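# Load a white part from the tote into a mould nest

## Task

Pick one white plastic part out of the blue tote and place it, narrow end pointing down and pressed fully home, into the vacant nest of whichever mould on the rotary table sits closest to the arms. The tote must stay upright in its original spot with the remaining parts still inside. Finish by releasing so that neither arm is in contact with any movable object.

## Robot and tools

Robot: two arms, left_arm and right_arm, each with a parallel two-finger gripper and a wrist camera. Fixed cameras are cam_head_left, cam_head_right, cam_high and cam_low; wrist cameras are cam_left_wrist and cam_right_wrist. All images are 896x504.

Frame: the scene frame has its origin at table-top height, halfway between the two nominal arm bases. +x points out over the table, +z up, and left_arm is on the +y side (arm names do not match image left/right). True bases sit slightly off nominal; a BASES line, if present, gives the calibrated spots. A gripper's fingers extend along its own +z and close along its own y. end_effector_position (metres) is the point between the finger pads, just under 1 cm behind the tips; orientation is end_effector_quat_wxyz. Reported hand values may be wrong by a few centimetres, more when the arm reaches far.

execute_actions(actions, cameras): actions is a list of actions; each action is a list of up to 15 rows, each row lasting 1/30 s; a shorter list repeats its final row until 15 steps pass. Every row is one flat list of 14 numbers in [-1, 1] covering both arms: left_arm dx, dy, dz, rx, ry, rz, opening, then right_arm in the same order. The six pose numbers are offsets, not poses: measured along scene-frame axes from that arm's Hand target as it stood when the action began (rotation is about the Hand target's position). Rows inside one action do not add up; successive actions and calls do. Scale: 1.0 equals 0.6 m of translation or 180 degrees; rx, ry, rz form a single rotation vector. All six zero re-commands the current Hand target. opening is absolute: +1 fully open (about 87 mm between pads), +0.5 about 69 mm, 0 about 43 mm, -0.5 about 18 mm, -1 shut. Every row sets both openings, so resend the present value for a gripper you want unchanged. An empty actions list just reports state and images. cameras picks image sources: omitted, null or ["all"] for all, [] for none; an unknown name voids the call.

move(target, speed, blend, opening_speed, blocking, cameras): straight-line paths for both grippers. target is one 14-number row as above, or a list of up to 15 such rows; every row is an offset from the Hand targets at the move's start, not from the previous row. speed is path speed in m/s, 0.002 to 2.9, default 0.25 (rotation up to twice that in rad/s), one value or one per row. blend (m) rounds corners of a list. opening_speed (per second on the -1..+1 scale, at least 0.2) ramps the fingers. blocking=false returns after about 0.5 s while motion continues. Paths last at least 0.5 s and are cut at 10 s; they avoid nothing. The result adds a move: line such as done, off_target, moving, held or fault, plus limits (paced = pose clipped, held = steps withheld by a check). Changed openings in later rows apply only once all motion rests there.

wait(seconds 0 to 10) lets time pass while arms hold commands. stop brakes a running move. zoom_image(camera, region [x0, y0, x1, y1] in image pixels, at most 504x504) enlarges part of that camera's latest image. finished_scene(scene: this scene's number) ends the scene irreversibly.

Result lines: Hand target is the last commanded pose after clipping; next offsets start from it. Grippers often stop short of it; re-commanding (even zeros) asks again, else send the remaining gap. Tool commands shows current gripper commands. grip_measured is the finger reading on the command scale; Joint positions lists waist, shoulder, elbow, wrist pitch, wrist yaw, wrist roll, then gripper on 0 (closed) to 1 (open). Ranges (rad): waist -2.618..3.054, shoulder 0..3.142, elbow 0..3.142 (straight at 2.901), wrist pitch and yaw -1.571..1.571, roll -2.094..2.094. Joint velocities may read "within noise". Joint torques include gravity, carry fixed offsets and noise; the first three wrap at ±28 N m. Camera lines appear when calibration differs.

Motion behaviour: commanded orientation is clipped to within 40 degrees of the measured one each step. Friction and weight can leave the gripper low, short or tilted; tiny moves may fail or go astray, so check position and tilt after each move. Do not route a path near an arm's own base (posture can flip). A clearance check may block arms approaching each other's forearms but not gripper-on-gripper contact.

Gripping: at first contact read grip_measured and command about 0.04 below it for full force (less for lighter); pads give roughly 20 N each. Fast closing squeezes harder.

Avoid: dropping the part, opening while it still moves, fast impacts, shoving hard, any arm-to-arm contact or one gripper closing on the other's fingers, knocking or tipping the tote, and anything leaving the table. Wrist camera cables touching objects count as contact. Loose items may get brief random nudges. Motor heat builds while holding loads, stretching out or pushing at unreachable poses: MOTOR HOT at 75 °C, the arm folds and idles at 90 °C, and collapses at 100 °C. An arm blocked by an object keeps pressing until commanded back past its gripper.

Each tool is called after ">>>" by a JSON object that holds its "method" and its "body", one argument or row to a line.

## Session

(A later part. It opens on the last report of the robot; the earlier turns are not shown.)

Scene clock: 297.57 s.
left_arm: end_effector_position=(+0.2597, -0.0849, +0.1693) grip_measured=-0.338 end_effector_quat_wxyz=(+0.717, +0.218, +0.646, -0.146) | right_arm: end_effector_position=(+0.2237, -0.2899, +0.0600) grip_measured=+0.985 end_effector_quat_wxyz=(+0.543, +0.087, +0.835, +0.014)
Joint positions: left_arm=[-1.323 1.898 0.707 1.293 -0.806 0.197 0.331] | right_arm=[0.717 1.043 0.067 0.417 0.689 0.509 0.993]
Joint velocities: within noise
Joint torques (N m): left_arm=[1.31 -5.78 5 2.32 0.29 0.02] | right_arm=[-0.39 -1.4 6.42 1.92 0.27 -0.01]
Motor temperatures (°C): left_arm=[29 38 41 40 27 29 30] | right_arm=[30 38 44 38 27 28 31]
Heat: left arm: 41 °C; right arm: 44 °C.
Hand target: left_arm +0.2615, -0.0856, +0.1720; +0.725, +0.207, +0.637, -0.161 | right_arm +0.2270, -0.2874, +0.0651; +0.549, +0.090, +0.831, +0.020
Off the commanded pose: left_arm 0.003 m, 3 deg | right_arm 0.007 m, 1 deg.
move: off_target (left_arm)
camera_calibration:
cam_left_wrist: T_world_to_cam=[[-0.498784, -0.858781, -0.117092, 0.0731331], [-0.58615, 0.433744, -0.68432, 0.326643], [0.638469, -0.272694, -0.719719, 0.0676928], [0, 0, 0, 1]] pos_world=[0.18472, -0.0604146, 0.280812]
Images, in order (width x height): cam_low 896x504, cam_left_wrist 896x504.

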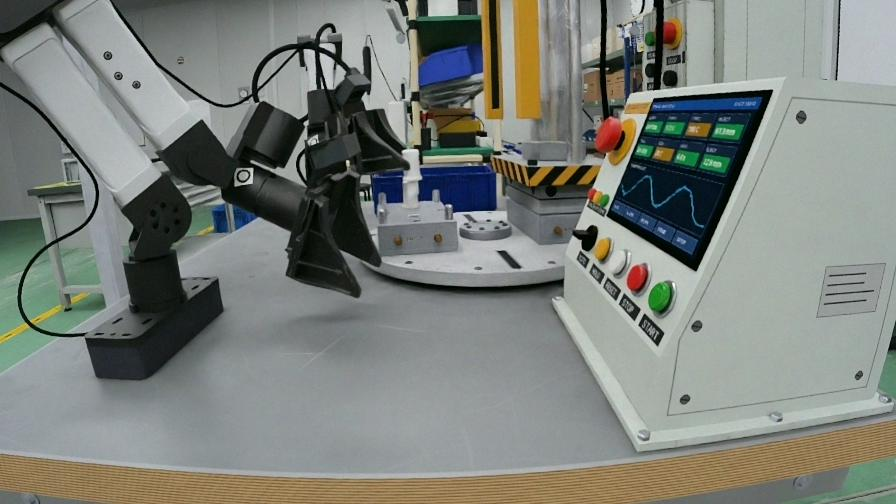

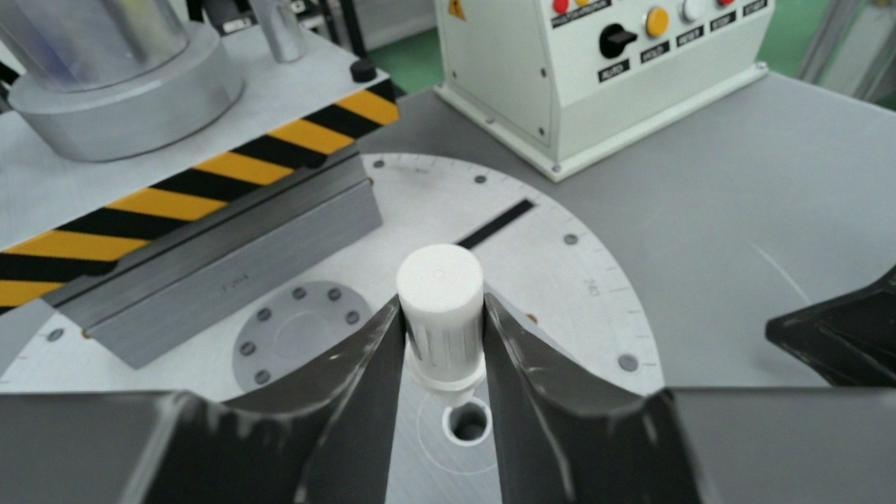

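>>> {"method": "move", "body": {
  "target": [0,0.0,-0.04,-0.006,0.0036,0,-0.5,0,0,0,0,0,0,1],
  "cameras": ["cam_low","cam_left_wrist"],
  "speed": 0.06
}}

>>> {"method": "zoom_image", "body": {
  "camera": "cam_low",
  "region": [370, 130, 460, 240]
}}

>>> {"method": "zoom_image", "body": {
  "camera": "cam_left_wrist",
  "region": [350, 220, 550, 504]
}}

Scene clock: 314.23 s.
left_arm: end_effector_position=(+0.2594, -0.0845, +0.1423) grip_measured=-0.338 end_effector_quat_wxyz=(+0.713, +0.223, +0.649, -0.143) | right_arm: end_effector_position=(+0.2237, -0.2899, +0.0600) grip_measured=+0.985 end_effector_quat_wxyz=(+0.543, +0.087, +0.835, +0.014)
Joint positions: left_arm=[-1.323 1.99 0.692 1.38 -0.806 0.193 0.331] | right_arm=[0.717 1.043 0.067 0.417 0.689 0.509 0.993]
Joint velocities: within noise
Joint torques (N m): left_arm=[1.39 -5.97 4.53 2.49 0.27 -0.17] | right_arm=[-0.36 -1.44 6.3 1.94 0.27 0.01]
Motor temperatures (°C): left_arm=[29 38 41 42 27 29 30] | right_arm=[30 38 44 38 27 28 31]
Heat: left arm: 42 °C; right arm: 44 °C.
Hand target: left_arm +0.2615, -0.0856, +0.1480; +0.724, +0.199, +0.639, -0.168 | right_arm +0.2270, -0.2874, +0.0651; +0.549, +0.090, +0.831, +0.020
Off the commanded pose: left_arm 0.006 m, 4 deg | right_arm 0.007 m, 1 deg.
move: off_target (left_arm)
camera_calibration:
cam_left_wrist: T_world_to_cam=[[-0.50042, -0.856425, -0.126949, 0.0721904], [-0.590179, 0.444717, -0.673732, 0.308289], [0.633458, -0.262226, -0.72799, 0.0518991], [0, 0, 0, 1]] pos_world=[0.185195, -0.0616663, 0.25465]
Images, in order (width x height): cam_low 896x504, cam_left_wrist 896x504.

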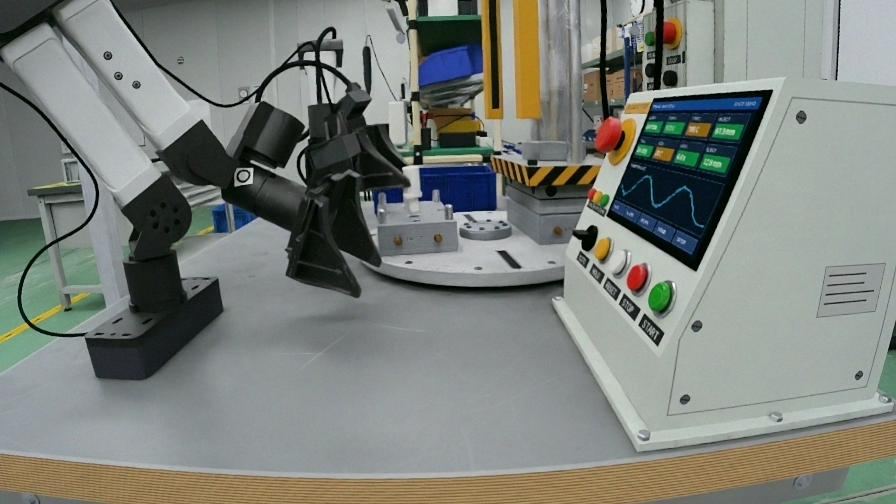

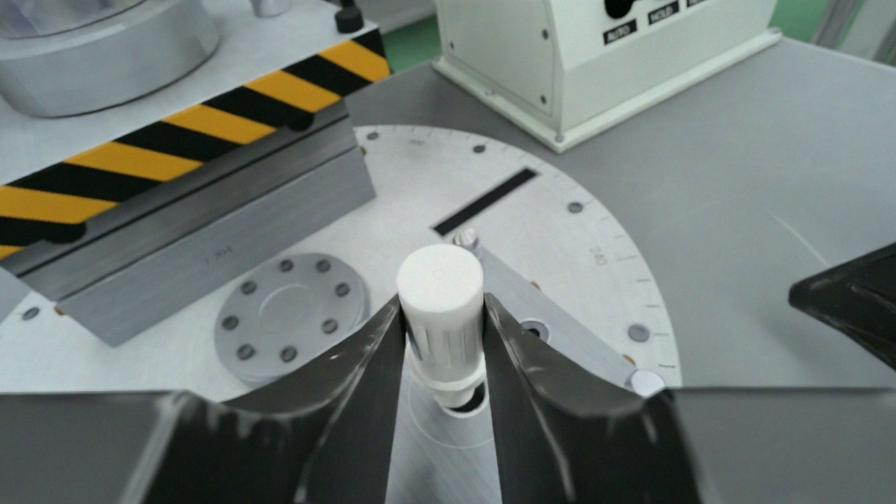

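Scaled by 4.582 from the camera's 896x504 image, which has a finer 1280x720 frame.

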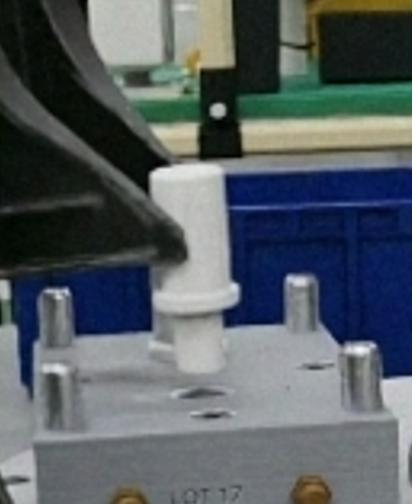

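Scaled by 1.775 from the camera's 896x504 image, which has a finer 1280x720 frame.

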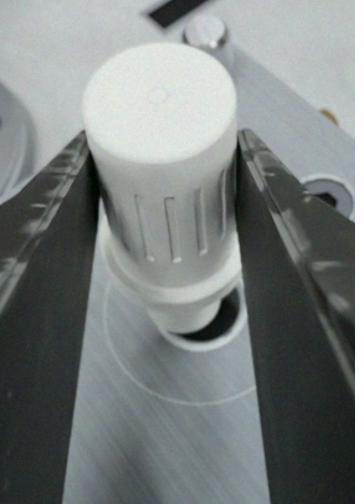

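>>> {"method": "move", "body": {
  "target": [0,0.0,0.0,-0.0154,0.0089,0,-0.5,0,0,0,0,0,0,1],
  "cameras": ["cam_low","cam_left_wrist"],
  "speed": 0.06
}}

>>> {"method": "zoom_image", "body": {
  "camera": "cam_low",
  "region": [370, 130, 460, 240]
}}

>>> {"method": "zoom_image", "body": {
  "camera": "cam_left_wrist",
  "region": [350, 220, 550, 504]
}}

Scene clock: 338.27 s.
left_arm: end_effector_position=(+0.2589, -0.0861, +0.1423) grip_measured=-0.338 end_effector_quat_wxyz=(+0.709, +0.205, +0.655, -0.162) | right_arm: end_effector_position=(+0.2237, -0.2899, +0.0600) grip_measured=+0.985 end_effector_quat_wxyz=(+0.543, +0.087, +0.835, +0.014)
Joint positions: left_arm=[-1.322 1.99 0.692 1.382 -0.806 0.139 0.331] | right_arm=[0.717 1.043 0.067 0.417 0.689 0.509 0.993]
Joint velocities: within noise
Joint torques (N m): left_arm=[1.5 -6.11 4.16 2.5 0.25 -0.17] | right_arm=[-0.28 -1.42 6.35 1.92 0.3 0.01]
Motor temperatures (°C): left_arm=[29 39 41 45 27 29 30] | right_arm=[30 38 44 38 27 28 31]
Heat: left arm: 45 °C; right arm: 44 °C.
Hand target: left_arm +0.2615, -0.0856, +0.1480; +0.719, +0.180, +0.645, -0.186 | right_arm +0.2270, -0.2874, +0.0651; +0.549, +0.090, +0.831, +0.020
Off the commanded pose: left_arm 0.006 m, 4 deg | right_arm 0.007 m, 1 deg.
move: off_target (left_arm)
camera_calibration:
cam_left_wrist: T_world_to_cam=[[-0.504458, -0.860395, -0.0723972, 0.0635024], [-0.607537, 0.41328, -0.678305, 0.311168], [0.613531, -0.298193, -0.731205, 0.0544079], [0, 0, 0, 1]] pos_world=[0.187699, -0.0577384, 0.255448]
Images, in order (width x height): cam_low 896x504, cam_left_wrist 896x504.

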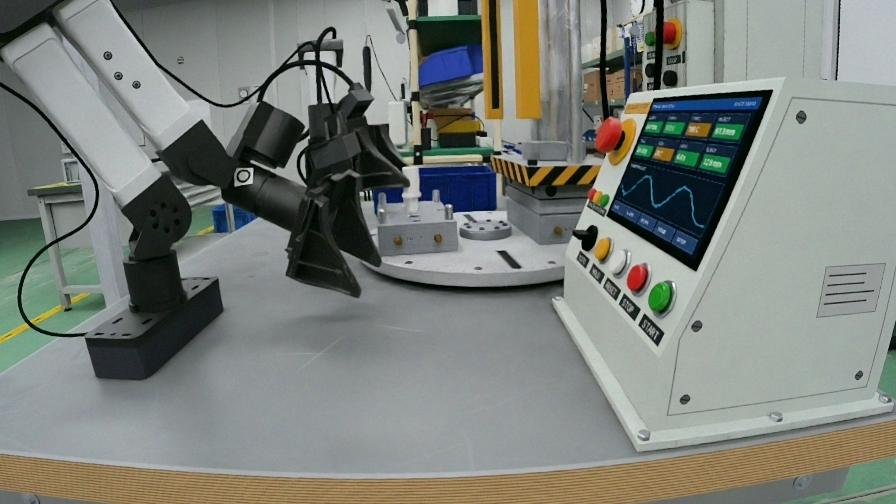

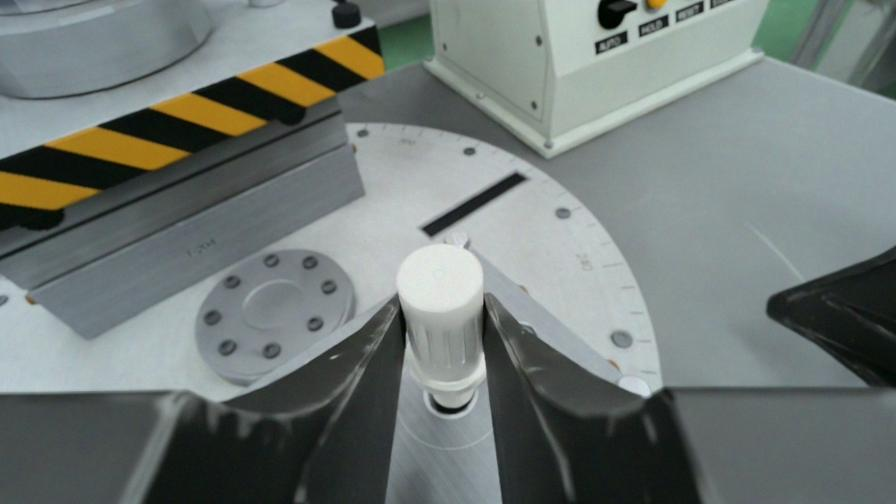

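Scaled by 4.582 from the camera's 896x504 image, which has a finer 1280x720 frame.

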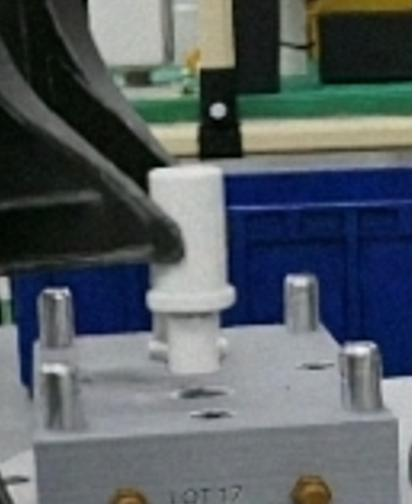

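Scaled by 1.775 from the camera's 896x504 image, which has a finer 1280x720 frame.

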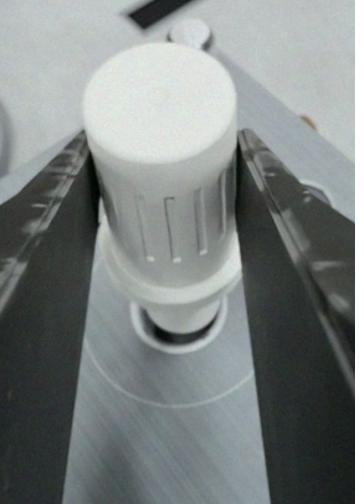

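>>> {"method": "move", "body": {
  "target": [0.003,0.004,0.0,0.0058,-0.0033,0,-0.5,0,0,0,0,0,0,1],
  "cameras": ["cam_low","cam_left_wrist"],
  "speed": 0.06
}}

>>> {"method": "zoom_image", "body": {
  "camera": "cam_low",
  "region": [370, 130, 460, 240]
}}

>>> {"method": "zoom_image", "body": {
  "camera": "cam_left_wrist",
  "region": [350, 220, 550, 504]
}}

Scene clock: 355.93 s.
left_arm: end_effector_position=(+0.2615, -0.0826, +0.1403) grip_measured=-0.338 end_effector_quat_wxyz=(+0.709, +0.204, +0.656, -0.158) | right_arm: end_effector_position=(+0.2237, -0.2899, +0.0600) grip_measured=+0.985 end_effector_quat_wxyz=(+0.543, +0.087, +0.835, +0.014)
Joint positions: left_arm=[-1.313 1.99 0.683 1.386 -0.802 0.139 0.331] | right_arm=[0.717 1.043 0.067 0.417 0.689 0.509 0.993]
Joint velocities: within noise
Joint torques (N m): left_arm=[1.32 -6.26 4.3 2.5 0.29 0.01] | right_arm=[-0.27 -1.42 6.3 1.93 0.28 0.02]
Motor temperatures (°C): left_arm=[29 39 40 46 27 29 30] | right_arm=[30 38 44 38 27 28 31]
Heat: left arm: 46 °C; right arm: 44 °C.
Hand target: left_arm +0.2633, -0.0832, +0.1479; +0.721, +0.187, +0.643, -0.179 | right_arm +0.2270, -0.2874, +0.0651; +0.549, +0.090, +0.831, +0.020
Off the commanded pose: left_arm 0.008 m, 4 deg | right_arm 0.007 m, 1 deg.
move: off_target (left_arm)
camera_calibration:
cam_left_wrist: T_world_to_cam=[[-0.499902, -0.862759, -0.0757988, 0.0667357], [-0.610523, 0.413117, -0.675719, 0.310376], [0.614297, -0.291516, -0.733252, 0.052979], [0, 0, 0, 1]] pos_world=[0.190308, -0.0552003, 0.253632]
Images, in order (width x height): cam_low 896x504, cam_left_wrist 896x504.

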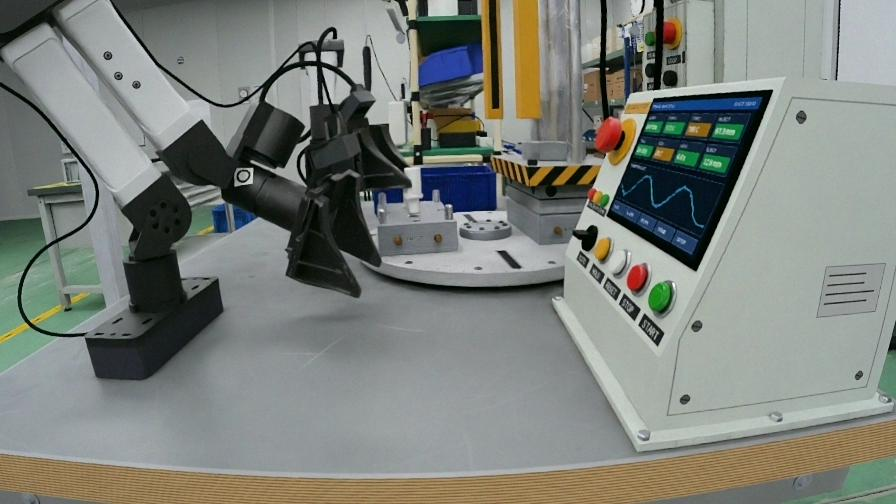

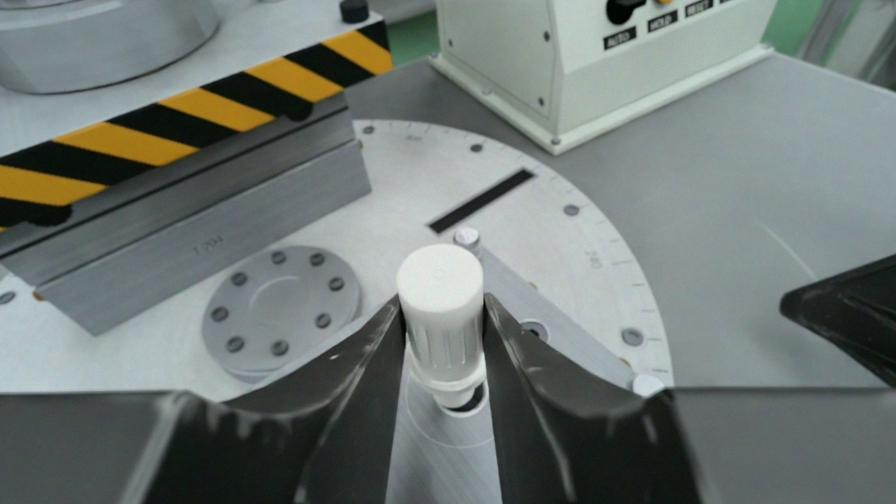

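Scaled by 4.582 from the camera's 896x504 image, which has a finer 1280x720 frame.

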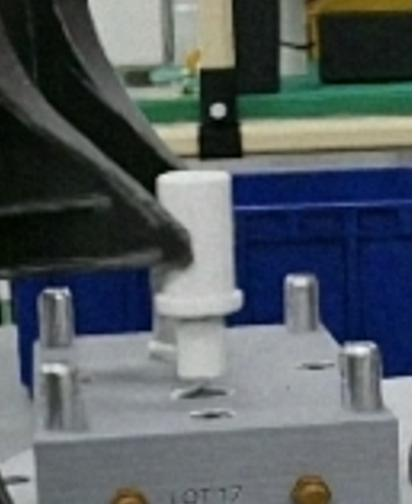

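Scaled by 1.775 from the camera's 896x504 image, which has a finer 1280x720 frame.

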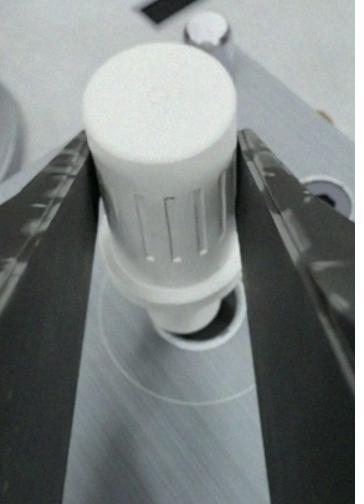

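>>> {"method": "move", "body": {
  "target": [0.0,-0.0042,-0.004,0,0,0,-0.5,0,0,0,0,0,0,1],
  "cameras": ["cam_low","cam_left_wrist"],
  "speed": 0.06
}}

>>> {"method": "zoom_image", "body": {
  "camera": "cam_low",
  "region": [370, 130, 460, 240]
}}

>>> {"method": "zoom_image", "body": {
  "camera": "cam_left_wrist",
  "region": [350, 220, 550, 504]
}}

Scene clock: 369.37 s.
left_arm: end_effector_position=(+0.2615, -0.0828, +0.1363) grip_measured=-0.338 end_effector_quat_wxyz=(+0.707, +0.207, +0.657, -0.156) | right_arm: end_effector_position=(+0.2237, -0.2899, +0.0600) grip_measured=+0.985 end_effector_quat_wxyz=(+0.543, +0.087, +0.835, +0.014)
Joint positions: left_arm=[-1.313 2.002 0.683 1.391 -0.802 0.139 0.331] | right_arm=[0.717 1.043 0.067 0.417 0.689 0.509 0.993]
Joint velocities: within noise
Joint torques (N m): left_arm=[1.13 -6.04 5.15 2.49 0.27 0.01] | right_arm=[-0.32 -1.36 6.22 1.9 0.27 0.02]
Motor temperatures (°C): left_arm=[29 39 40 46 27 29 30] | right_arm=[30 38 44 39 27 28 31]
Heat: left arm: 46 °C; right arm: 44 °C.
Hand target: left_arm +0.2633, -0.0857, +0.1455; +0.721, +0.187, +0.643, -0.179 | right_arm +0.2270, -0.2874, +0.0651; +0.549, +0.090, +0.831, +0.020
Off the commanded pose: left_arm 0.010 m, 4 deg | right_arm 0.007 m, 1 deg.
move: off_target (left_arm)
camera_calibration:
cam_left_wrist: T_world_to_cam=[[-0.500638, -0.861816, -0.0814485, 0.0673484], [-0.611053, 0.418471, -0.671934, 0.307736], [0.613168, -0.286627, -0.736118, 0.0511419], [0, 0, 0, 1]] pos_world=[0.190402, -0.0560781, 0.249911]
Images, in order (width x height): cam_low 896x504, cam_left_wrist 896x504.

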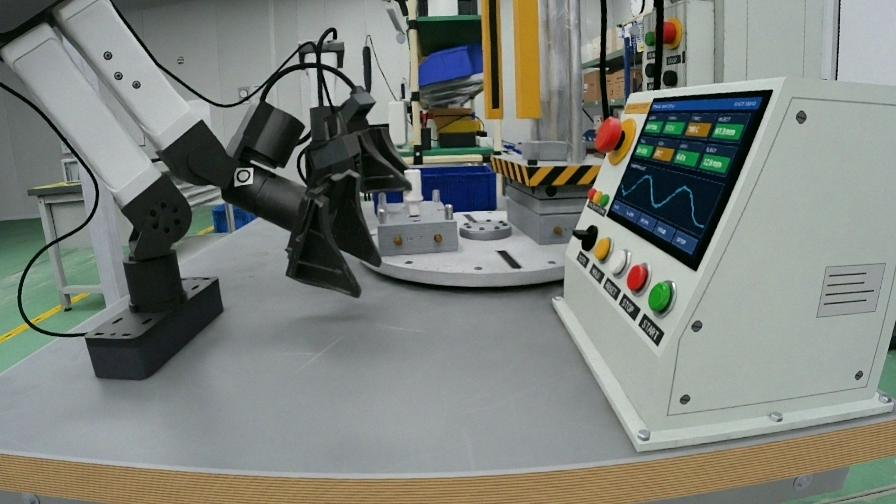

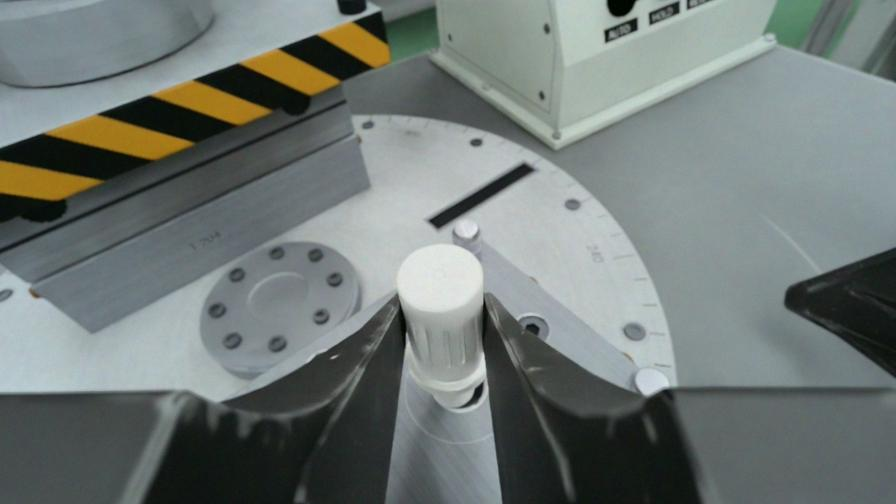

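Scaled by 4.582 from the camera's 896x504 image, which has a finer 1280x720 frame.

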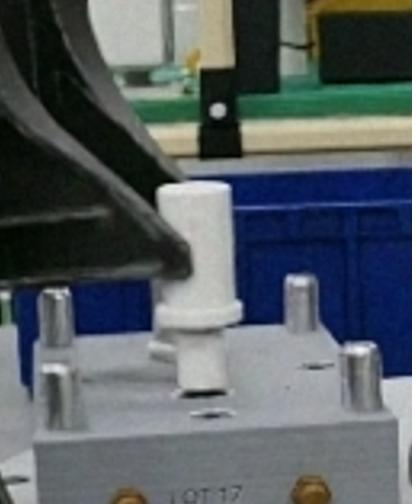

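Scaled by 1.775 from the camera's 896x504 image, which has a finer 1280x720 frame.

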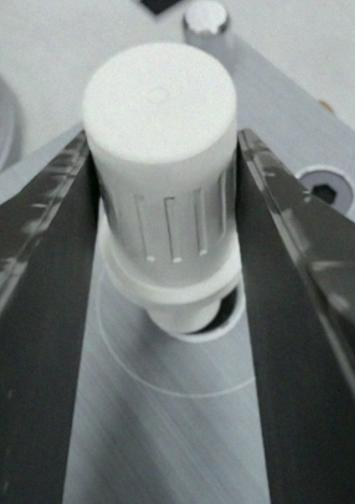

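>>> {"method": "move", "body": {
  "target": [0.001,-0.006,0.001,0,0,0,-0.5,0,0,0,0,0,0,1],
  "cameras": ["cam_low","cam_left_wrist"],
  "speed": 0.06
}}

>>> {"method": "zoom_image", "body": {
  "camera": "cam_low",
  "region": [370, 130, 460, 240]
}}

>>> {"method": "zoom_image", "body": {
  "camera": "cam_left_wrist",
  "region": [350, 220, 550, 504]
}}

Scene clock: 399.70 s.
left_arm: end_effector_position=(+0.2615, -0.0827, +0.1341) grip_measured=-0.338 end_effector_quat_wxyz=(+0.707, +0.209, +0.658, -0.155) | right_arm: end_effector_position=(+0.2237, -0.2899, +0.0600) grip_measured=+0.985 end_effector_quat_wxyz=(+0.543, +0.087, +0.835, +0.014)
Joint positions: left_arm=[-1.313 2.007 0.683 1.392 -0.802 0.14 0.331] | right_arm=[0.717 1.043 0.067 0.417 0.689 0.509 0.993]
Joint velocities: within noise
Joint torques (N m): left_arm=[1.05 -6 6.56 2.44 0.25 0.01] | right_arm=[-0.29 -1.43 6.34 1.94 0.29 0]
Motor temperatures (°C): left_arm=[29 39 40 45 27 29 30] | right_arm=[30 37 44 39 27 28 31]
Heat: left arm: 45 °C; right arm: 44 °C.
Hand target: left_arm +0.2639, -0.0893, +0.1460; +0.721, +0.187, +0.643, -0.179 | right_arm +0.2270, -0.2874, +0.0651; +0.549, +0.090, +0.831, +0.020
Off the commanded pose: left_arm 0.014 m, 4 deg | right_arm 0.007 m, 1 deg.
move: off_target (left_arm)
camera_calibration:
cam_left_wrist: T_world_to_cam=[[-0.500699, -0.861391, -0.0854711, 0.0678503], [-0.611561, 0.421894, -0.669327, 0.306288], [0.612612, -0.282861, -0.738035, 0.050255], [0, 0, 0, 1]] pos_world=[0.190499, -0.0565602, 0.247896]
Images, in order (width x height): cam_low 896x504, cam_left_wrist 896x504.

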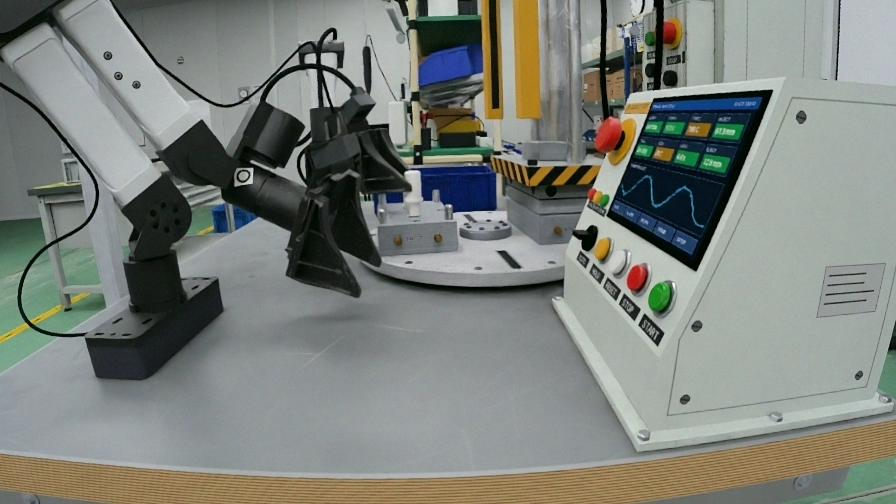

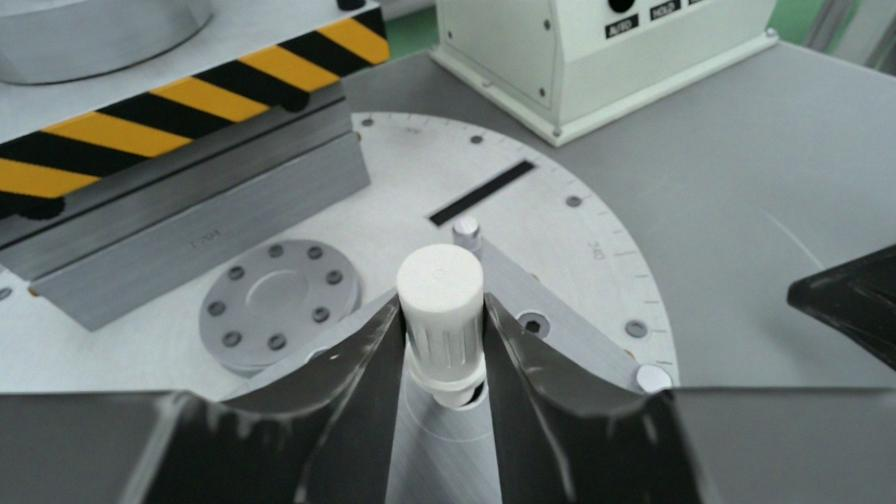

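Scaled by 4.582 from the camera's 896x504 image, which has a finer 1280x720 frame.

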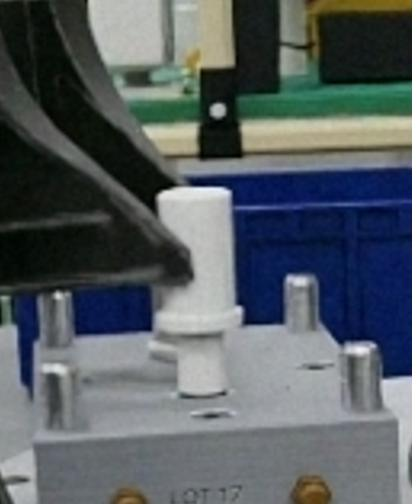

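Scaled by 1.775 from the camera's 896x504 image, which has a finer 1280x720 frame.

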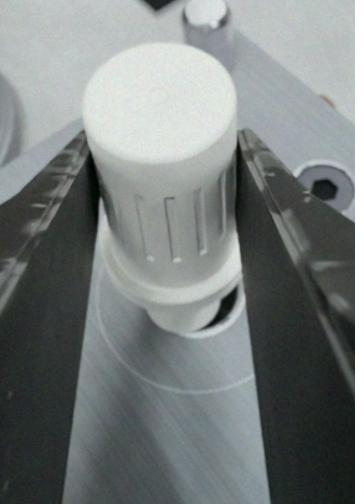

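>>> {"method": "move", "body": {
  "target": [
    [0.001,-0.008,0.02,0,0,0,-0.5,0,0,0,0,0,0,1],
    [0.001,-0.002,0.005,0,0,0,-0.5,0,0,0,0,0,0,1]
  ],
  "cameras": ["cam_low","cam_left_wrist"],
  "speed": 0.06
}}

>>> {"method": "zoom_image", "body": {
  "camera": "cam_low",
  "region": [370, 130, 460, 240]
}}

>>> {"method": "zoom_image", "body": {
  "camera": "cam_left_wrist",
  "region": [350, 220, 550, 504]
}}

Scene clock: 407.40 s.
left_arm: end_effector_position=(+0.2624, -0.0861, +0.1372) grip_measured=-0.338 end_effector_quat_wxyz=(+0.708, +0.208, +0.657, -0.155) | right_arm: end_effector_position=(+0.2237, -0.2899, +0.0600) grip_measured=+0.985 end_effector_quat_wxyz=(+0.543, +0.087, +0.835, +0.014)
Joint positions: left_arm=[-1.313 2.007 0.699 1.383 -0.802 0.143 0.331] | right_arm=[0.717 1.043 0.067 0.417 0.689 0.509 0.993]
Joint velocities: within noise
Joint torques (N m): left_arm=[1.13 -6.67 5.85 2.38 0.27 -0.01] | right_arm=[-0.34 -1.4 6.41 1.93 0.29 0.01]
Motor temperatures (°C): left_arm=[29 39 40 45 27 29 30] | right_arm=[30 37 44 39 27 28 31]
Heat: left arm: 45 °C; right arm: 44 °C.
Hand target: left_arm +0.2645, -0.0905, +0.1489; +0.721, +0.187, +0.643, -0.179 | right_arm +0.2270, -0.2874, +0.0651; +0.549, +0.090, +0.831, +0.020
Off the commanded pose: left_arm 0.013 m, 4 deg | right_arm 0.007 m, 1 deg.
move: off_target (left_arm)
camera_calibration:
cam_left_wrist: T_world_to_cam=[[-0.500293, -0.86178, -0.083917, 0.0652264], [-0.609512, 0.419356, -0.672782, 0.310186], [0.614981, -0.28544, -0.735066, 0.0497312], [0, 0, 0, 1]] pos_world=[0.191111, -0.0596723, 0.250717]
Images, in order (width x height): cam_low 896x504, cam_left_wrist 896x504.

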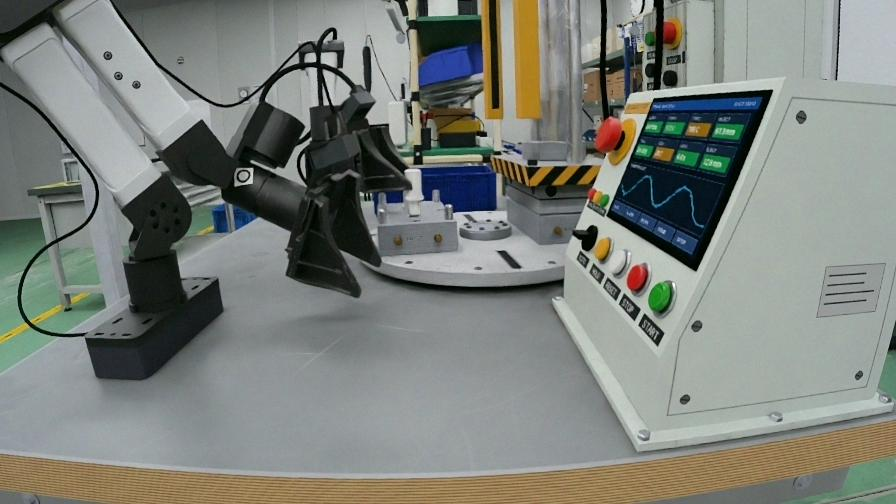

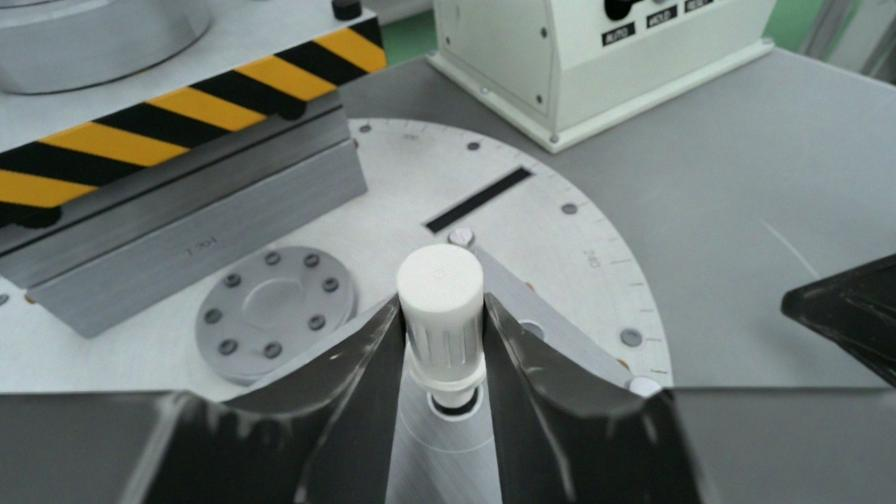

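Scaled by 4.582 from the camera's 896x504 image, which has a finer 1280x720 frame.

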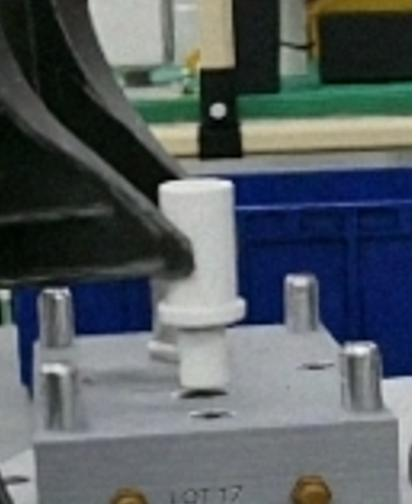

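Scaled by 1.775 from the camera's 896x504 image, which has a finer 1280x720 frame.

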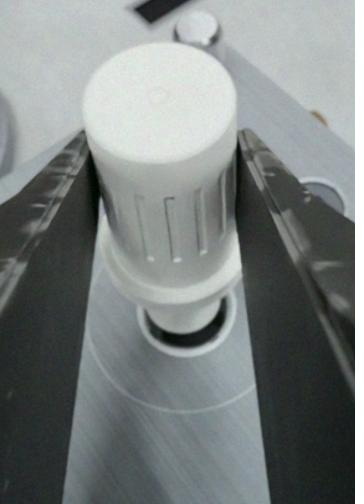

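>>> {"method": "move", "body": {
  "target": [-0.0015,0.0,0.002,0.0168,-0.0097,0,-0.5,0,0,0,0,0,0,1],
  "cameras": ["cam_low","cam_left_wrist"],
  "speed": 0.06
}}

>>> {"method": "zoom_image", "body": {
  "camera": "cam_low",
  "region": [370, 130, 460, 240]
}}

>>> {"method": "zoom_image", "body": {
  "camera": "cam_left_wrist",
  "region": [350, 220, 550, 504]
}}

Scene clock: 424.23 s.
left_arm: end_effector_position=(+0.2636, -0.0841, +0.1376) grip_measured=-0.338 end_effector_quat_wxyz=(+0.712, +0.227, +0.650, -0.135) | right_arm: end_effector_position=(+0.2237, -0.2899, +0.0600) grip_measured=+0.985 end_effector_quat_wxyz=(+0.543, +0.087, +0.835, +0.014)
Joint positions: left_arm=[-1.313 2.007 0.699 1.383 -0.802 0.202 0.331] | right_arm=[0.717 1.043 0.067 0.417 0.689 0.509 0.993]
Joint velocities: within noise
Joint torques (N m): left_arm=[0.72 -6.83 6.16 2.32 0.27 0.01] | right_arm=[-0.34 -1.39 6.24 1.97 0.29 0]
Motor temperatures (°C): left_arm=[29 39 40 47 27 29 30] | right_arm=[30 37 44 39 27 28 31]
Heat: left arm: 47 °C; right arm: 44 °C.
Hand target: left_arm +0.2636, -0.0905, +0.1502; +0.725, +0.209, +0.636, -0.159 | right_arm +0.2270, -0.2874, +0.0651; +0.549, +0.090, +0.831, +0.020
Off the commanded pose: left_arm 0.014 m, 4 deg | right_arm 0.007 m, 1 deg.
move: off_target (left_arm)
camera_calibration:
cam_left_wrist: T_world_to_cam=[[-0.494426, -0.857613, -0.141573, 0.0744578], [-0.591282, 0.451224, -0.668418, 0.307496], [0.637125, -0.246774, -0.730188, 0.0466347], [0, 0, 0, 1]] pos_world=[0.188919, -0.0633852, 0.250129]
Images, in order (width x height): cam_low 896x504, cam_left_wrist 896x504.

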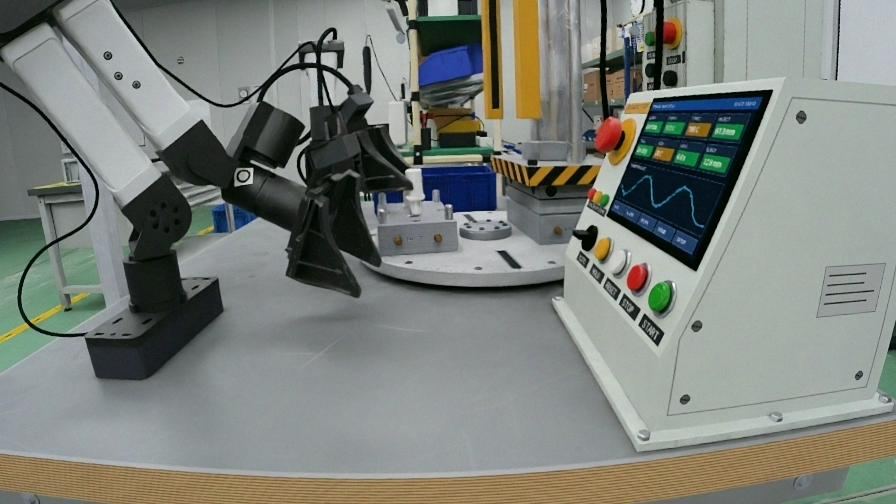

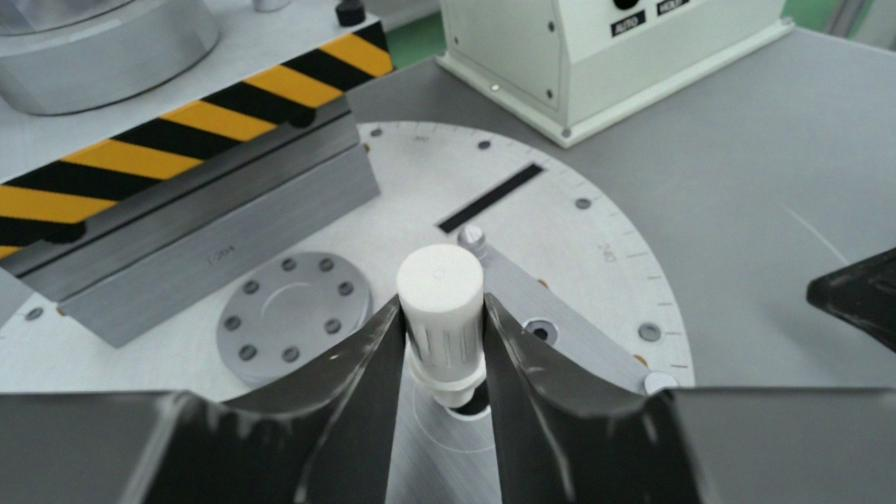

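Scaled by 4.582 from the camera's 896x504 image, which has a finer 1280x720 frame.

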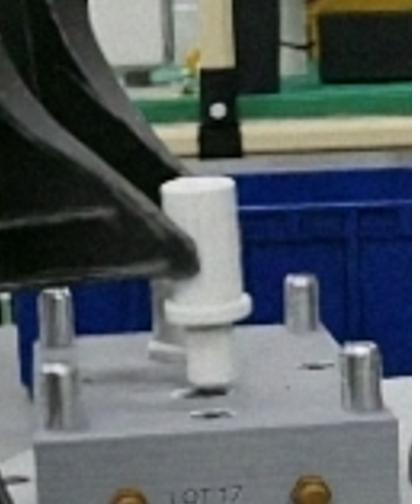

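Scaled by 1.775 from the camera's 896x504 image, which has a finer 1280x720 frame.

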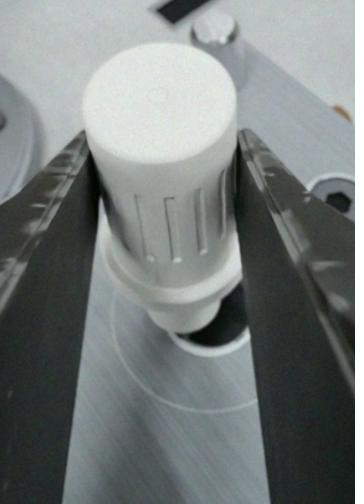

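>>> {"method": "move", "body": {
  "target": [-0.0025,0.001,0.0,-0.0163,0.0094,0,-0.5,0,0,0,0,0,0,1],
  "cameras": ["cam_low","cam_left_wrist"],
  "speed": 0.06
}}

>>> {"method": "zoom_image", "body": {
  "camera": "cam_low",
  "region": [370, 130, 460, 240]
}}

>>> {"method": "zoom_image", "body": {
  "camera": "cam_left_wrist",
  "region": [350, 220, 550, 504]
}}

Scene clock: 444.17 s.
left_arm: end_effector_position=(+0.2629, -0.0854, +0.1374) grip_measured=-0.338 end_effector_quat_wxyz=(+0.710, +0.214, +0.654, -0.148) | right_arm: end_effector_position=(+0.2237, -0.2899, +0.0600) grip_measured=+0.985 end_effector_quat_wxyz=(+0.543, +0.087, +0.835, +0.014)
Joint positions: left_arm=[-1.313 2.007 0.699 1.383 -0.802 0.163 0.331] | right_arm=[0.717 1.043 0.067 0.417 0.689 0.509 0.993]
Joint velocities: within noise
Joint torques (N m): left_arm=[0.65 -7.28 5.41 2.34 0.21 -0.19] | right_arm=[-0.39 -1.51 6.35 1.92 0.27 0.02]
Motor temperatures (°C): left_arm=[29 40 40 48 27 29 30] | right_arm=[30 37 44 39 27 28 31]
Heat: left arm: 48 °C; right arm: 44 °C.
Hand target: left_arm +0.2621, -0.0899, +0.1502; +0.721, +0.188, +0.643, -0.179 | right_arm +0.2270, -0.2874, +0.0651; +0.549, +0.090, +0.831, +0.020
Off the commanded pose: left_arm 0.014 m, 5 deg | right_arm 0.007 m, 1 deg.
move: off_target (left_arm)
camera_calibration:
cam_left_wrist: T_world_to_cam=[[-0.498447, -0.860693, -0.103722, 0.06845], [-0.603189, 0.430255, -0.671598, 0.309338], [0.622666, -0.272192, -0.73362, 0.0487579], [0, 0, 0, 1]] pos_world=[0.190348, -0.0609082, 0.25062]
Images, in order (width x height): cam_low 896x504, cam_left_wrist 896x504.

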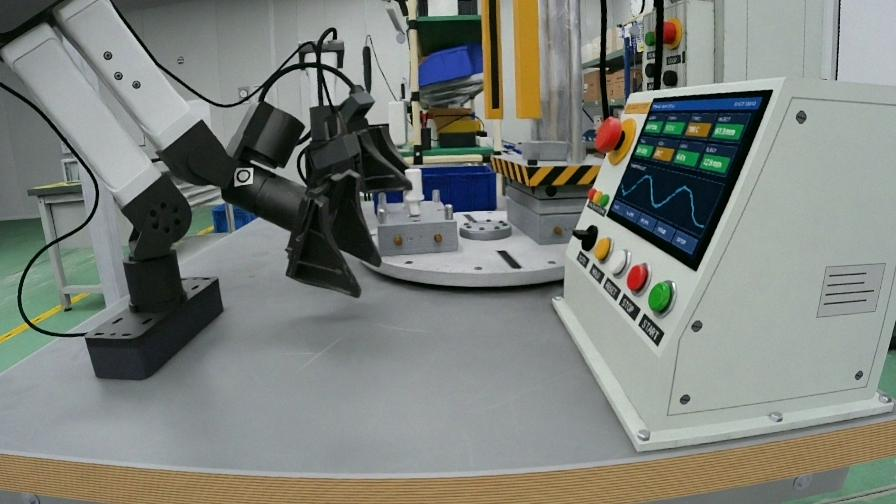

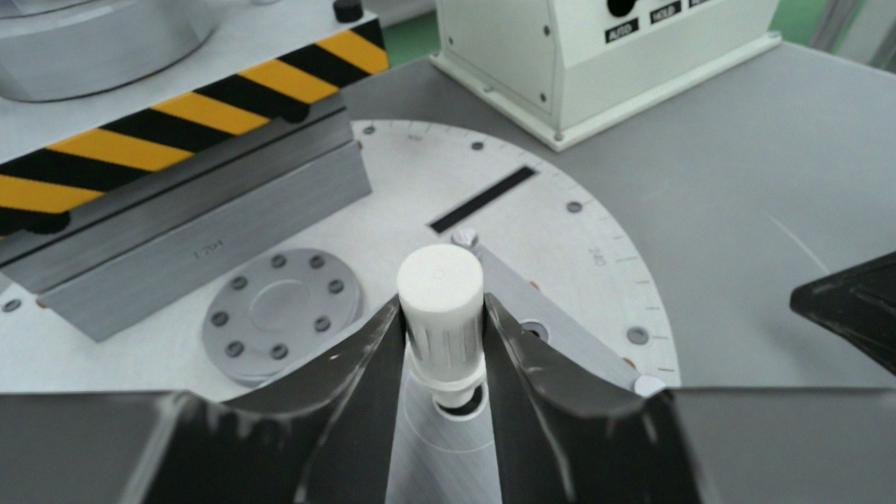

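Scaled by 4.582 from the camera's 896x504 image, which has a finer 1280x720 frame.

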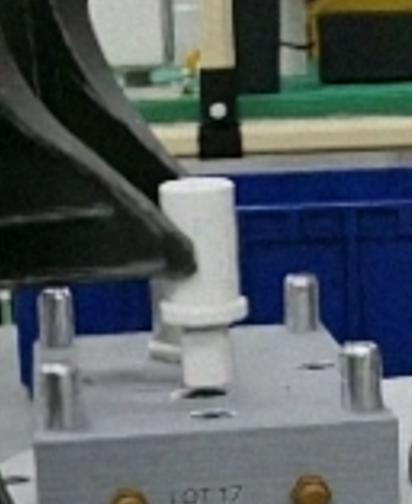

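Scaled by 1.775 from the camera's 896x504 image, which has a finer 1280x720 frame.

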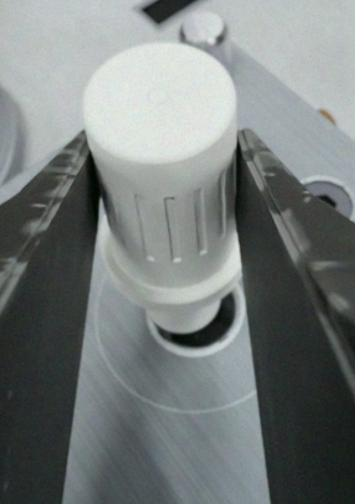

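>>> {"method": "move", "body": {
  "target": [-0.006,0.003,-0.017,0,0,0,-0.45,0,0,0,0,0,0,1],
  "cameras": ["cam_low","cam_left_wrist"],
  "speed": 0.04
}}

>>> {"method": "zoom_image", "body": {
  "camera": "cam_low",
  "region": [370, 130, 460, 240]
}}

>>> {"method": "zoom_image", "body": {
  "camera": "cam_left_wrist",
  "region": [350, 220, 550, 504]
}}

Scene clock: 455.40 s.
left_arm: end_effector_position=(+0.2620, -0.0865, +0.1346) grip_measured=-0.338 end_effector_quat_wxyz=(+0.710, +0.212, +0.654, -0.153) | right_arm: end_effector_position=(+0.2237, -0.2899, +0.0600) grip_measured=+0.985 end_effector_quat_wxyz=(+0.543, +0.087, +0.835, +0.014)
Joint positions: left_arm=[-1.316 2.025 0.699 1.407 -0.802 0.16 0.331] | right_arm=[0.717 1.043 0.067 0.417 0.689 0.509 0.993]
Joint velocities: within noise
Joint torques (N m): left_arm=[0.09 -6.12 4.03 2.55 0.11 -0.17] | right_arm=[-0.32 -1.36 6.3 1.92 0.26 0.01]
Motor temperatures (°C): left_arm=[29 40 40 49 27 29 30] | right_arm=[30 37 44 39 27 28 31]
Heat: left arm: 49 °C; right arm: 44 °C.
Hand target: left_arm +0.2585, -0.0881, +0.1400; +0.721, +0.188, +0.643, -0.179 | right_arm +0.2270, -0.2874, +0.0651; +0.549, +0.090, +0.831, +0.020
Off the commanded pose: left_arm 0.007 m, 4 deg | right_arm 0.007 m, 1 deg.
move: off_target (left_arm)
camera_calibration:
cam_left_wrist: T_world_to_cam=[[-0.500634, -0.860395, -0.0953204, 0.0662255], [-0.602345, 0.425319, -0.675488, 0.307286], [0.621728, -0.280757, -0.731184, 0.046171], [0, 0, 0, 1]] pos_world=[0.189541, -0.0607518, 0.24764]
Images, in order (width x height): cam_low 896x504, cam_left_wrist 896x504.

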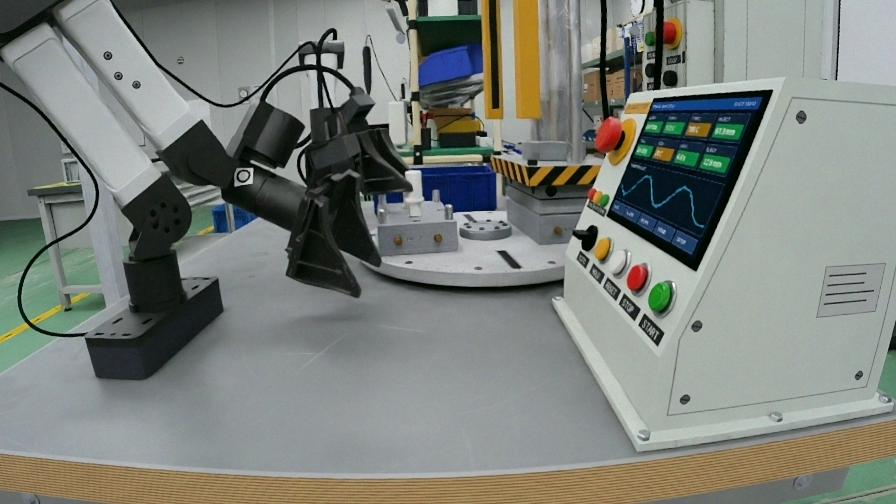

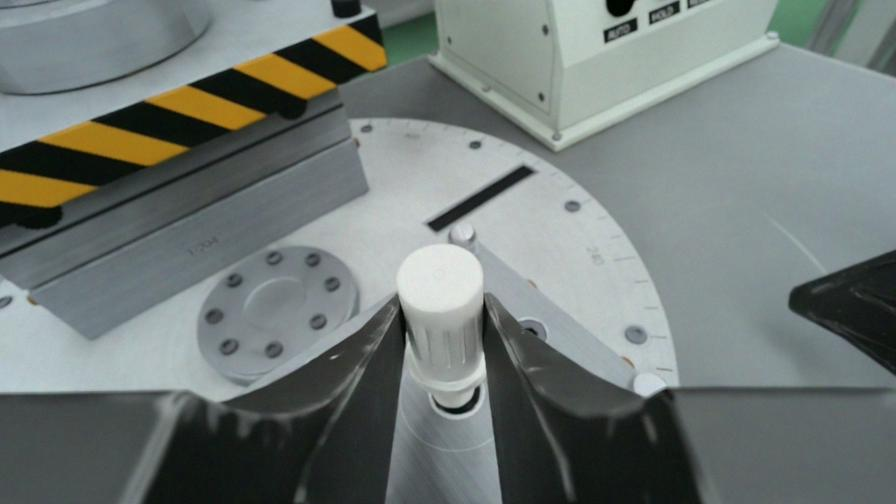

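Scaled by 4.582 from the camera's 896x504 image, which has a finer 1280x720 frame.

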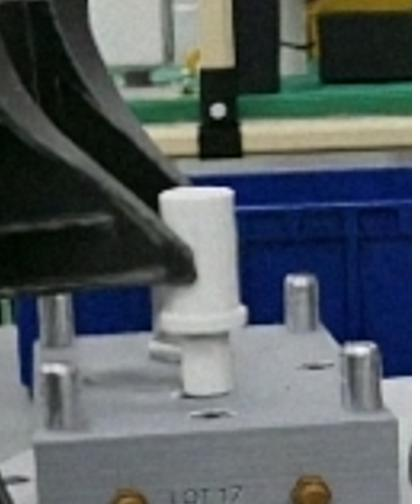

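Scaled by 1.775 from the camera's 896x504 image, which has a finer 1280x720 frame.

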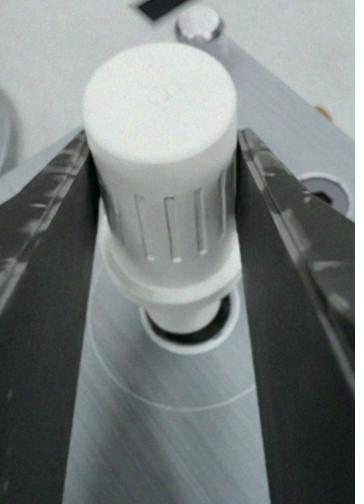

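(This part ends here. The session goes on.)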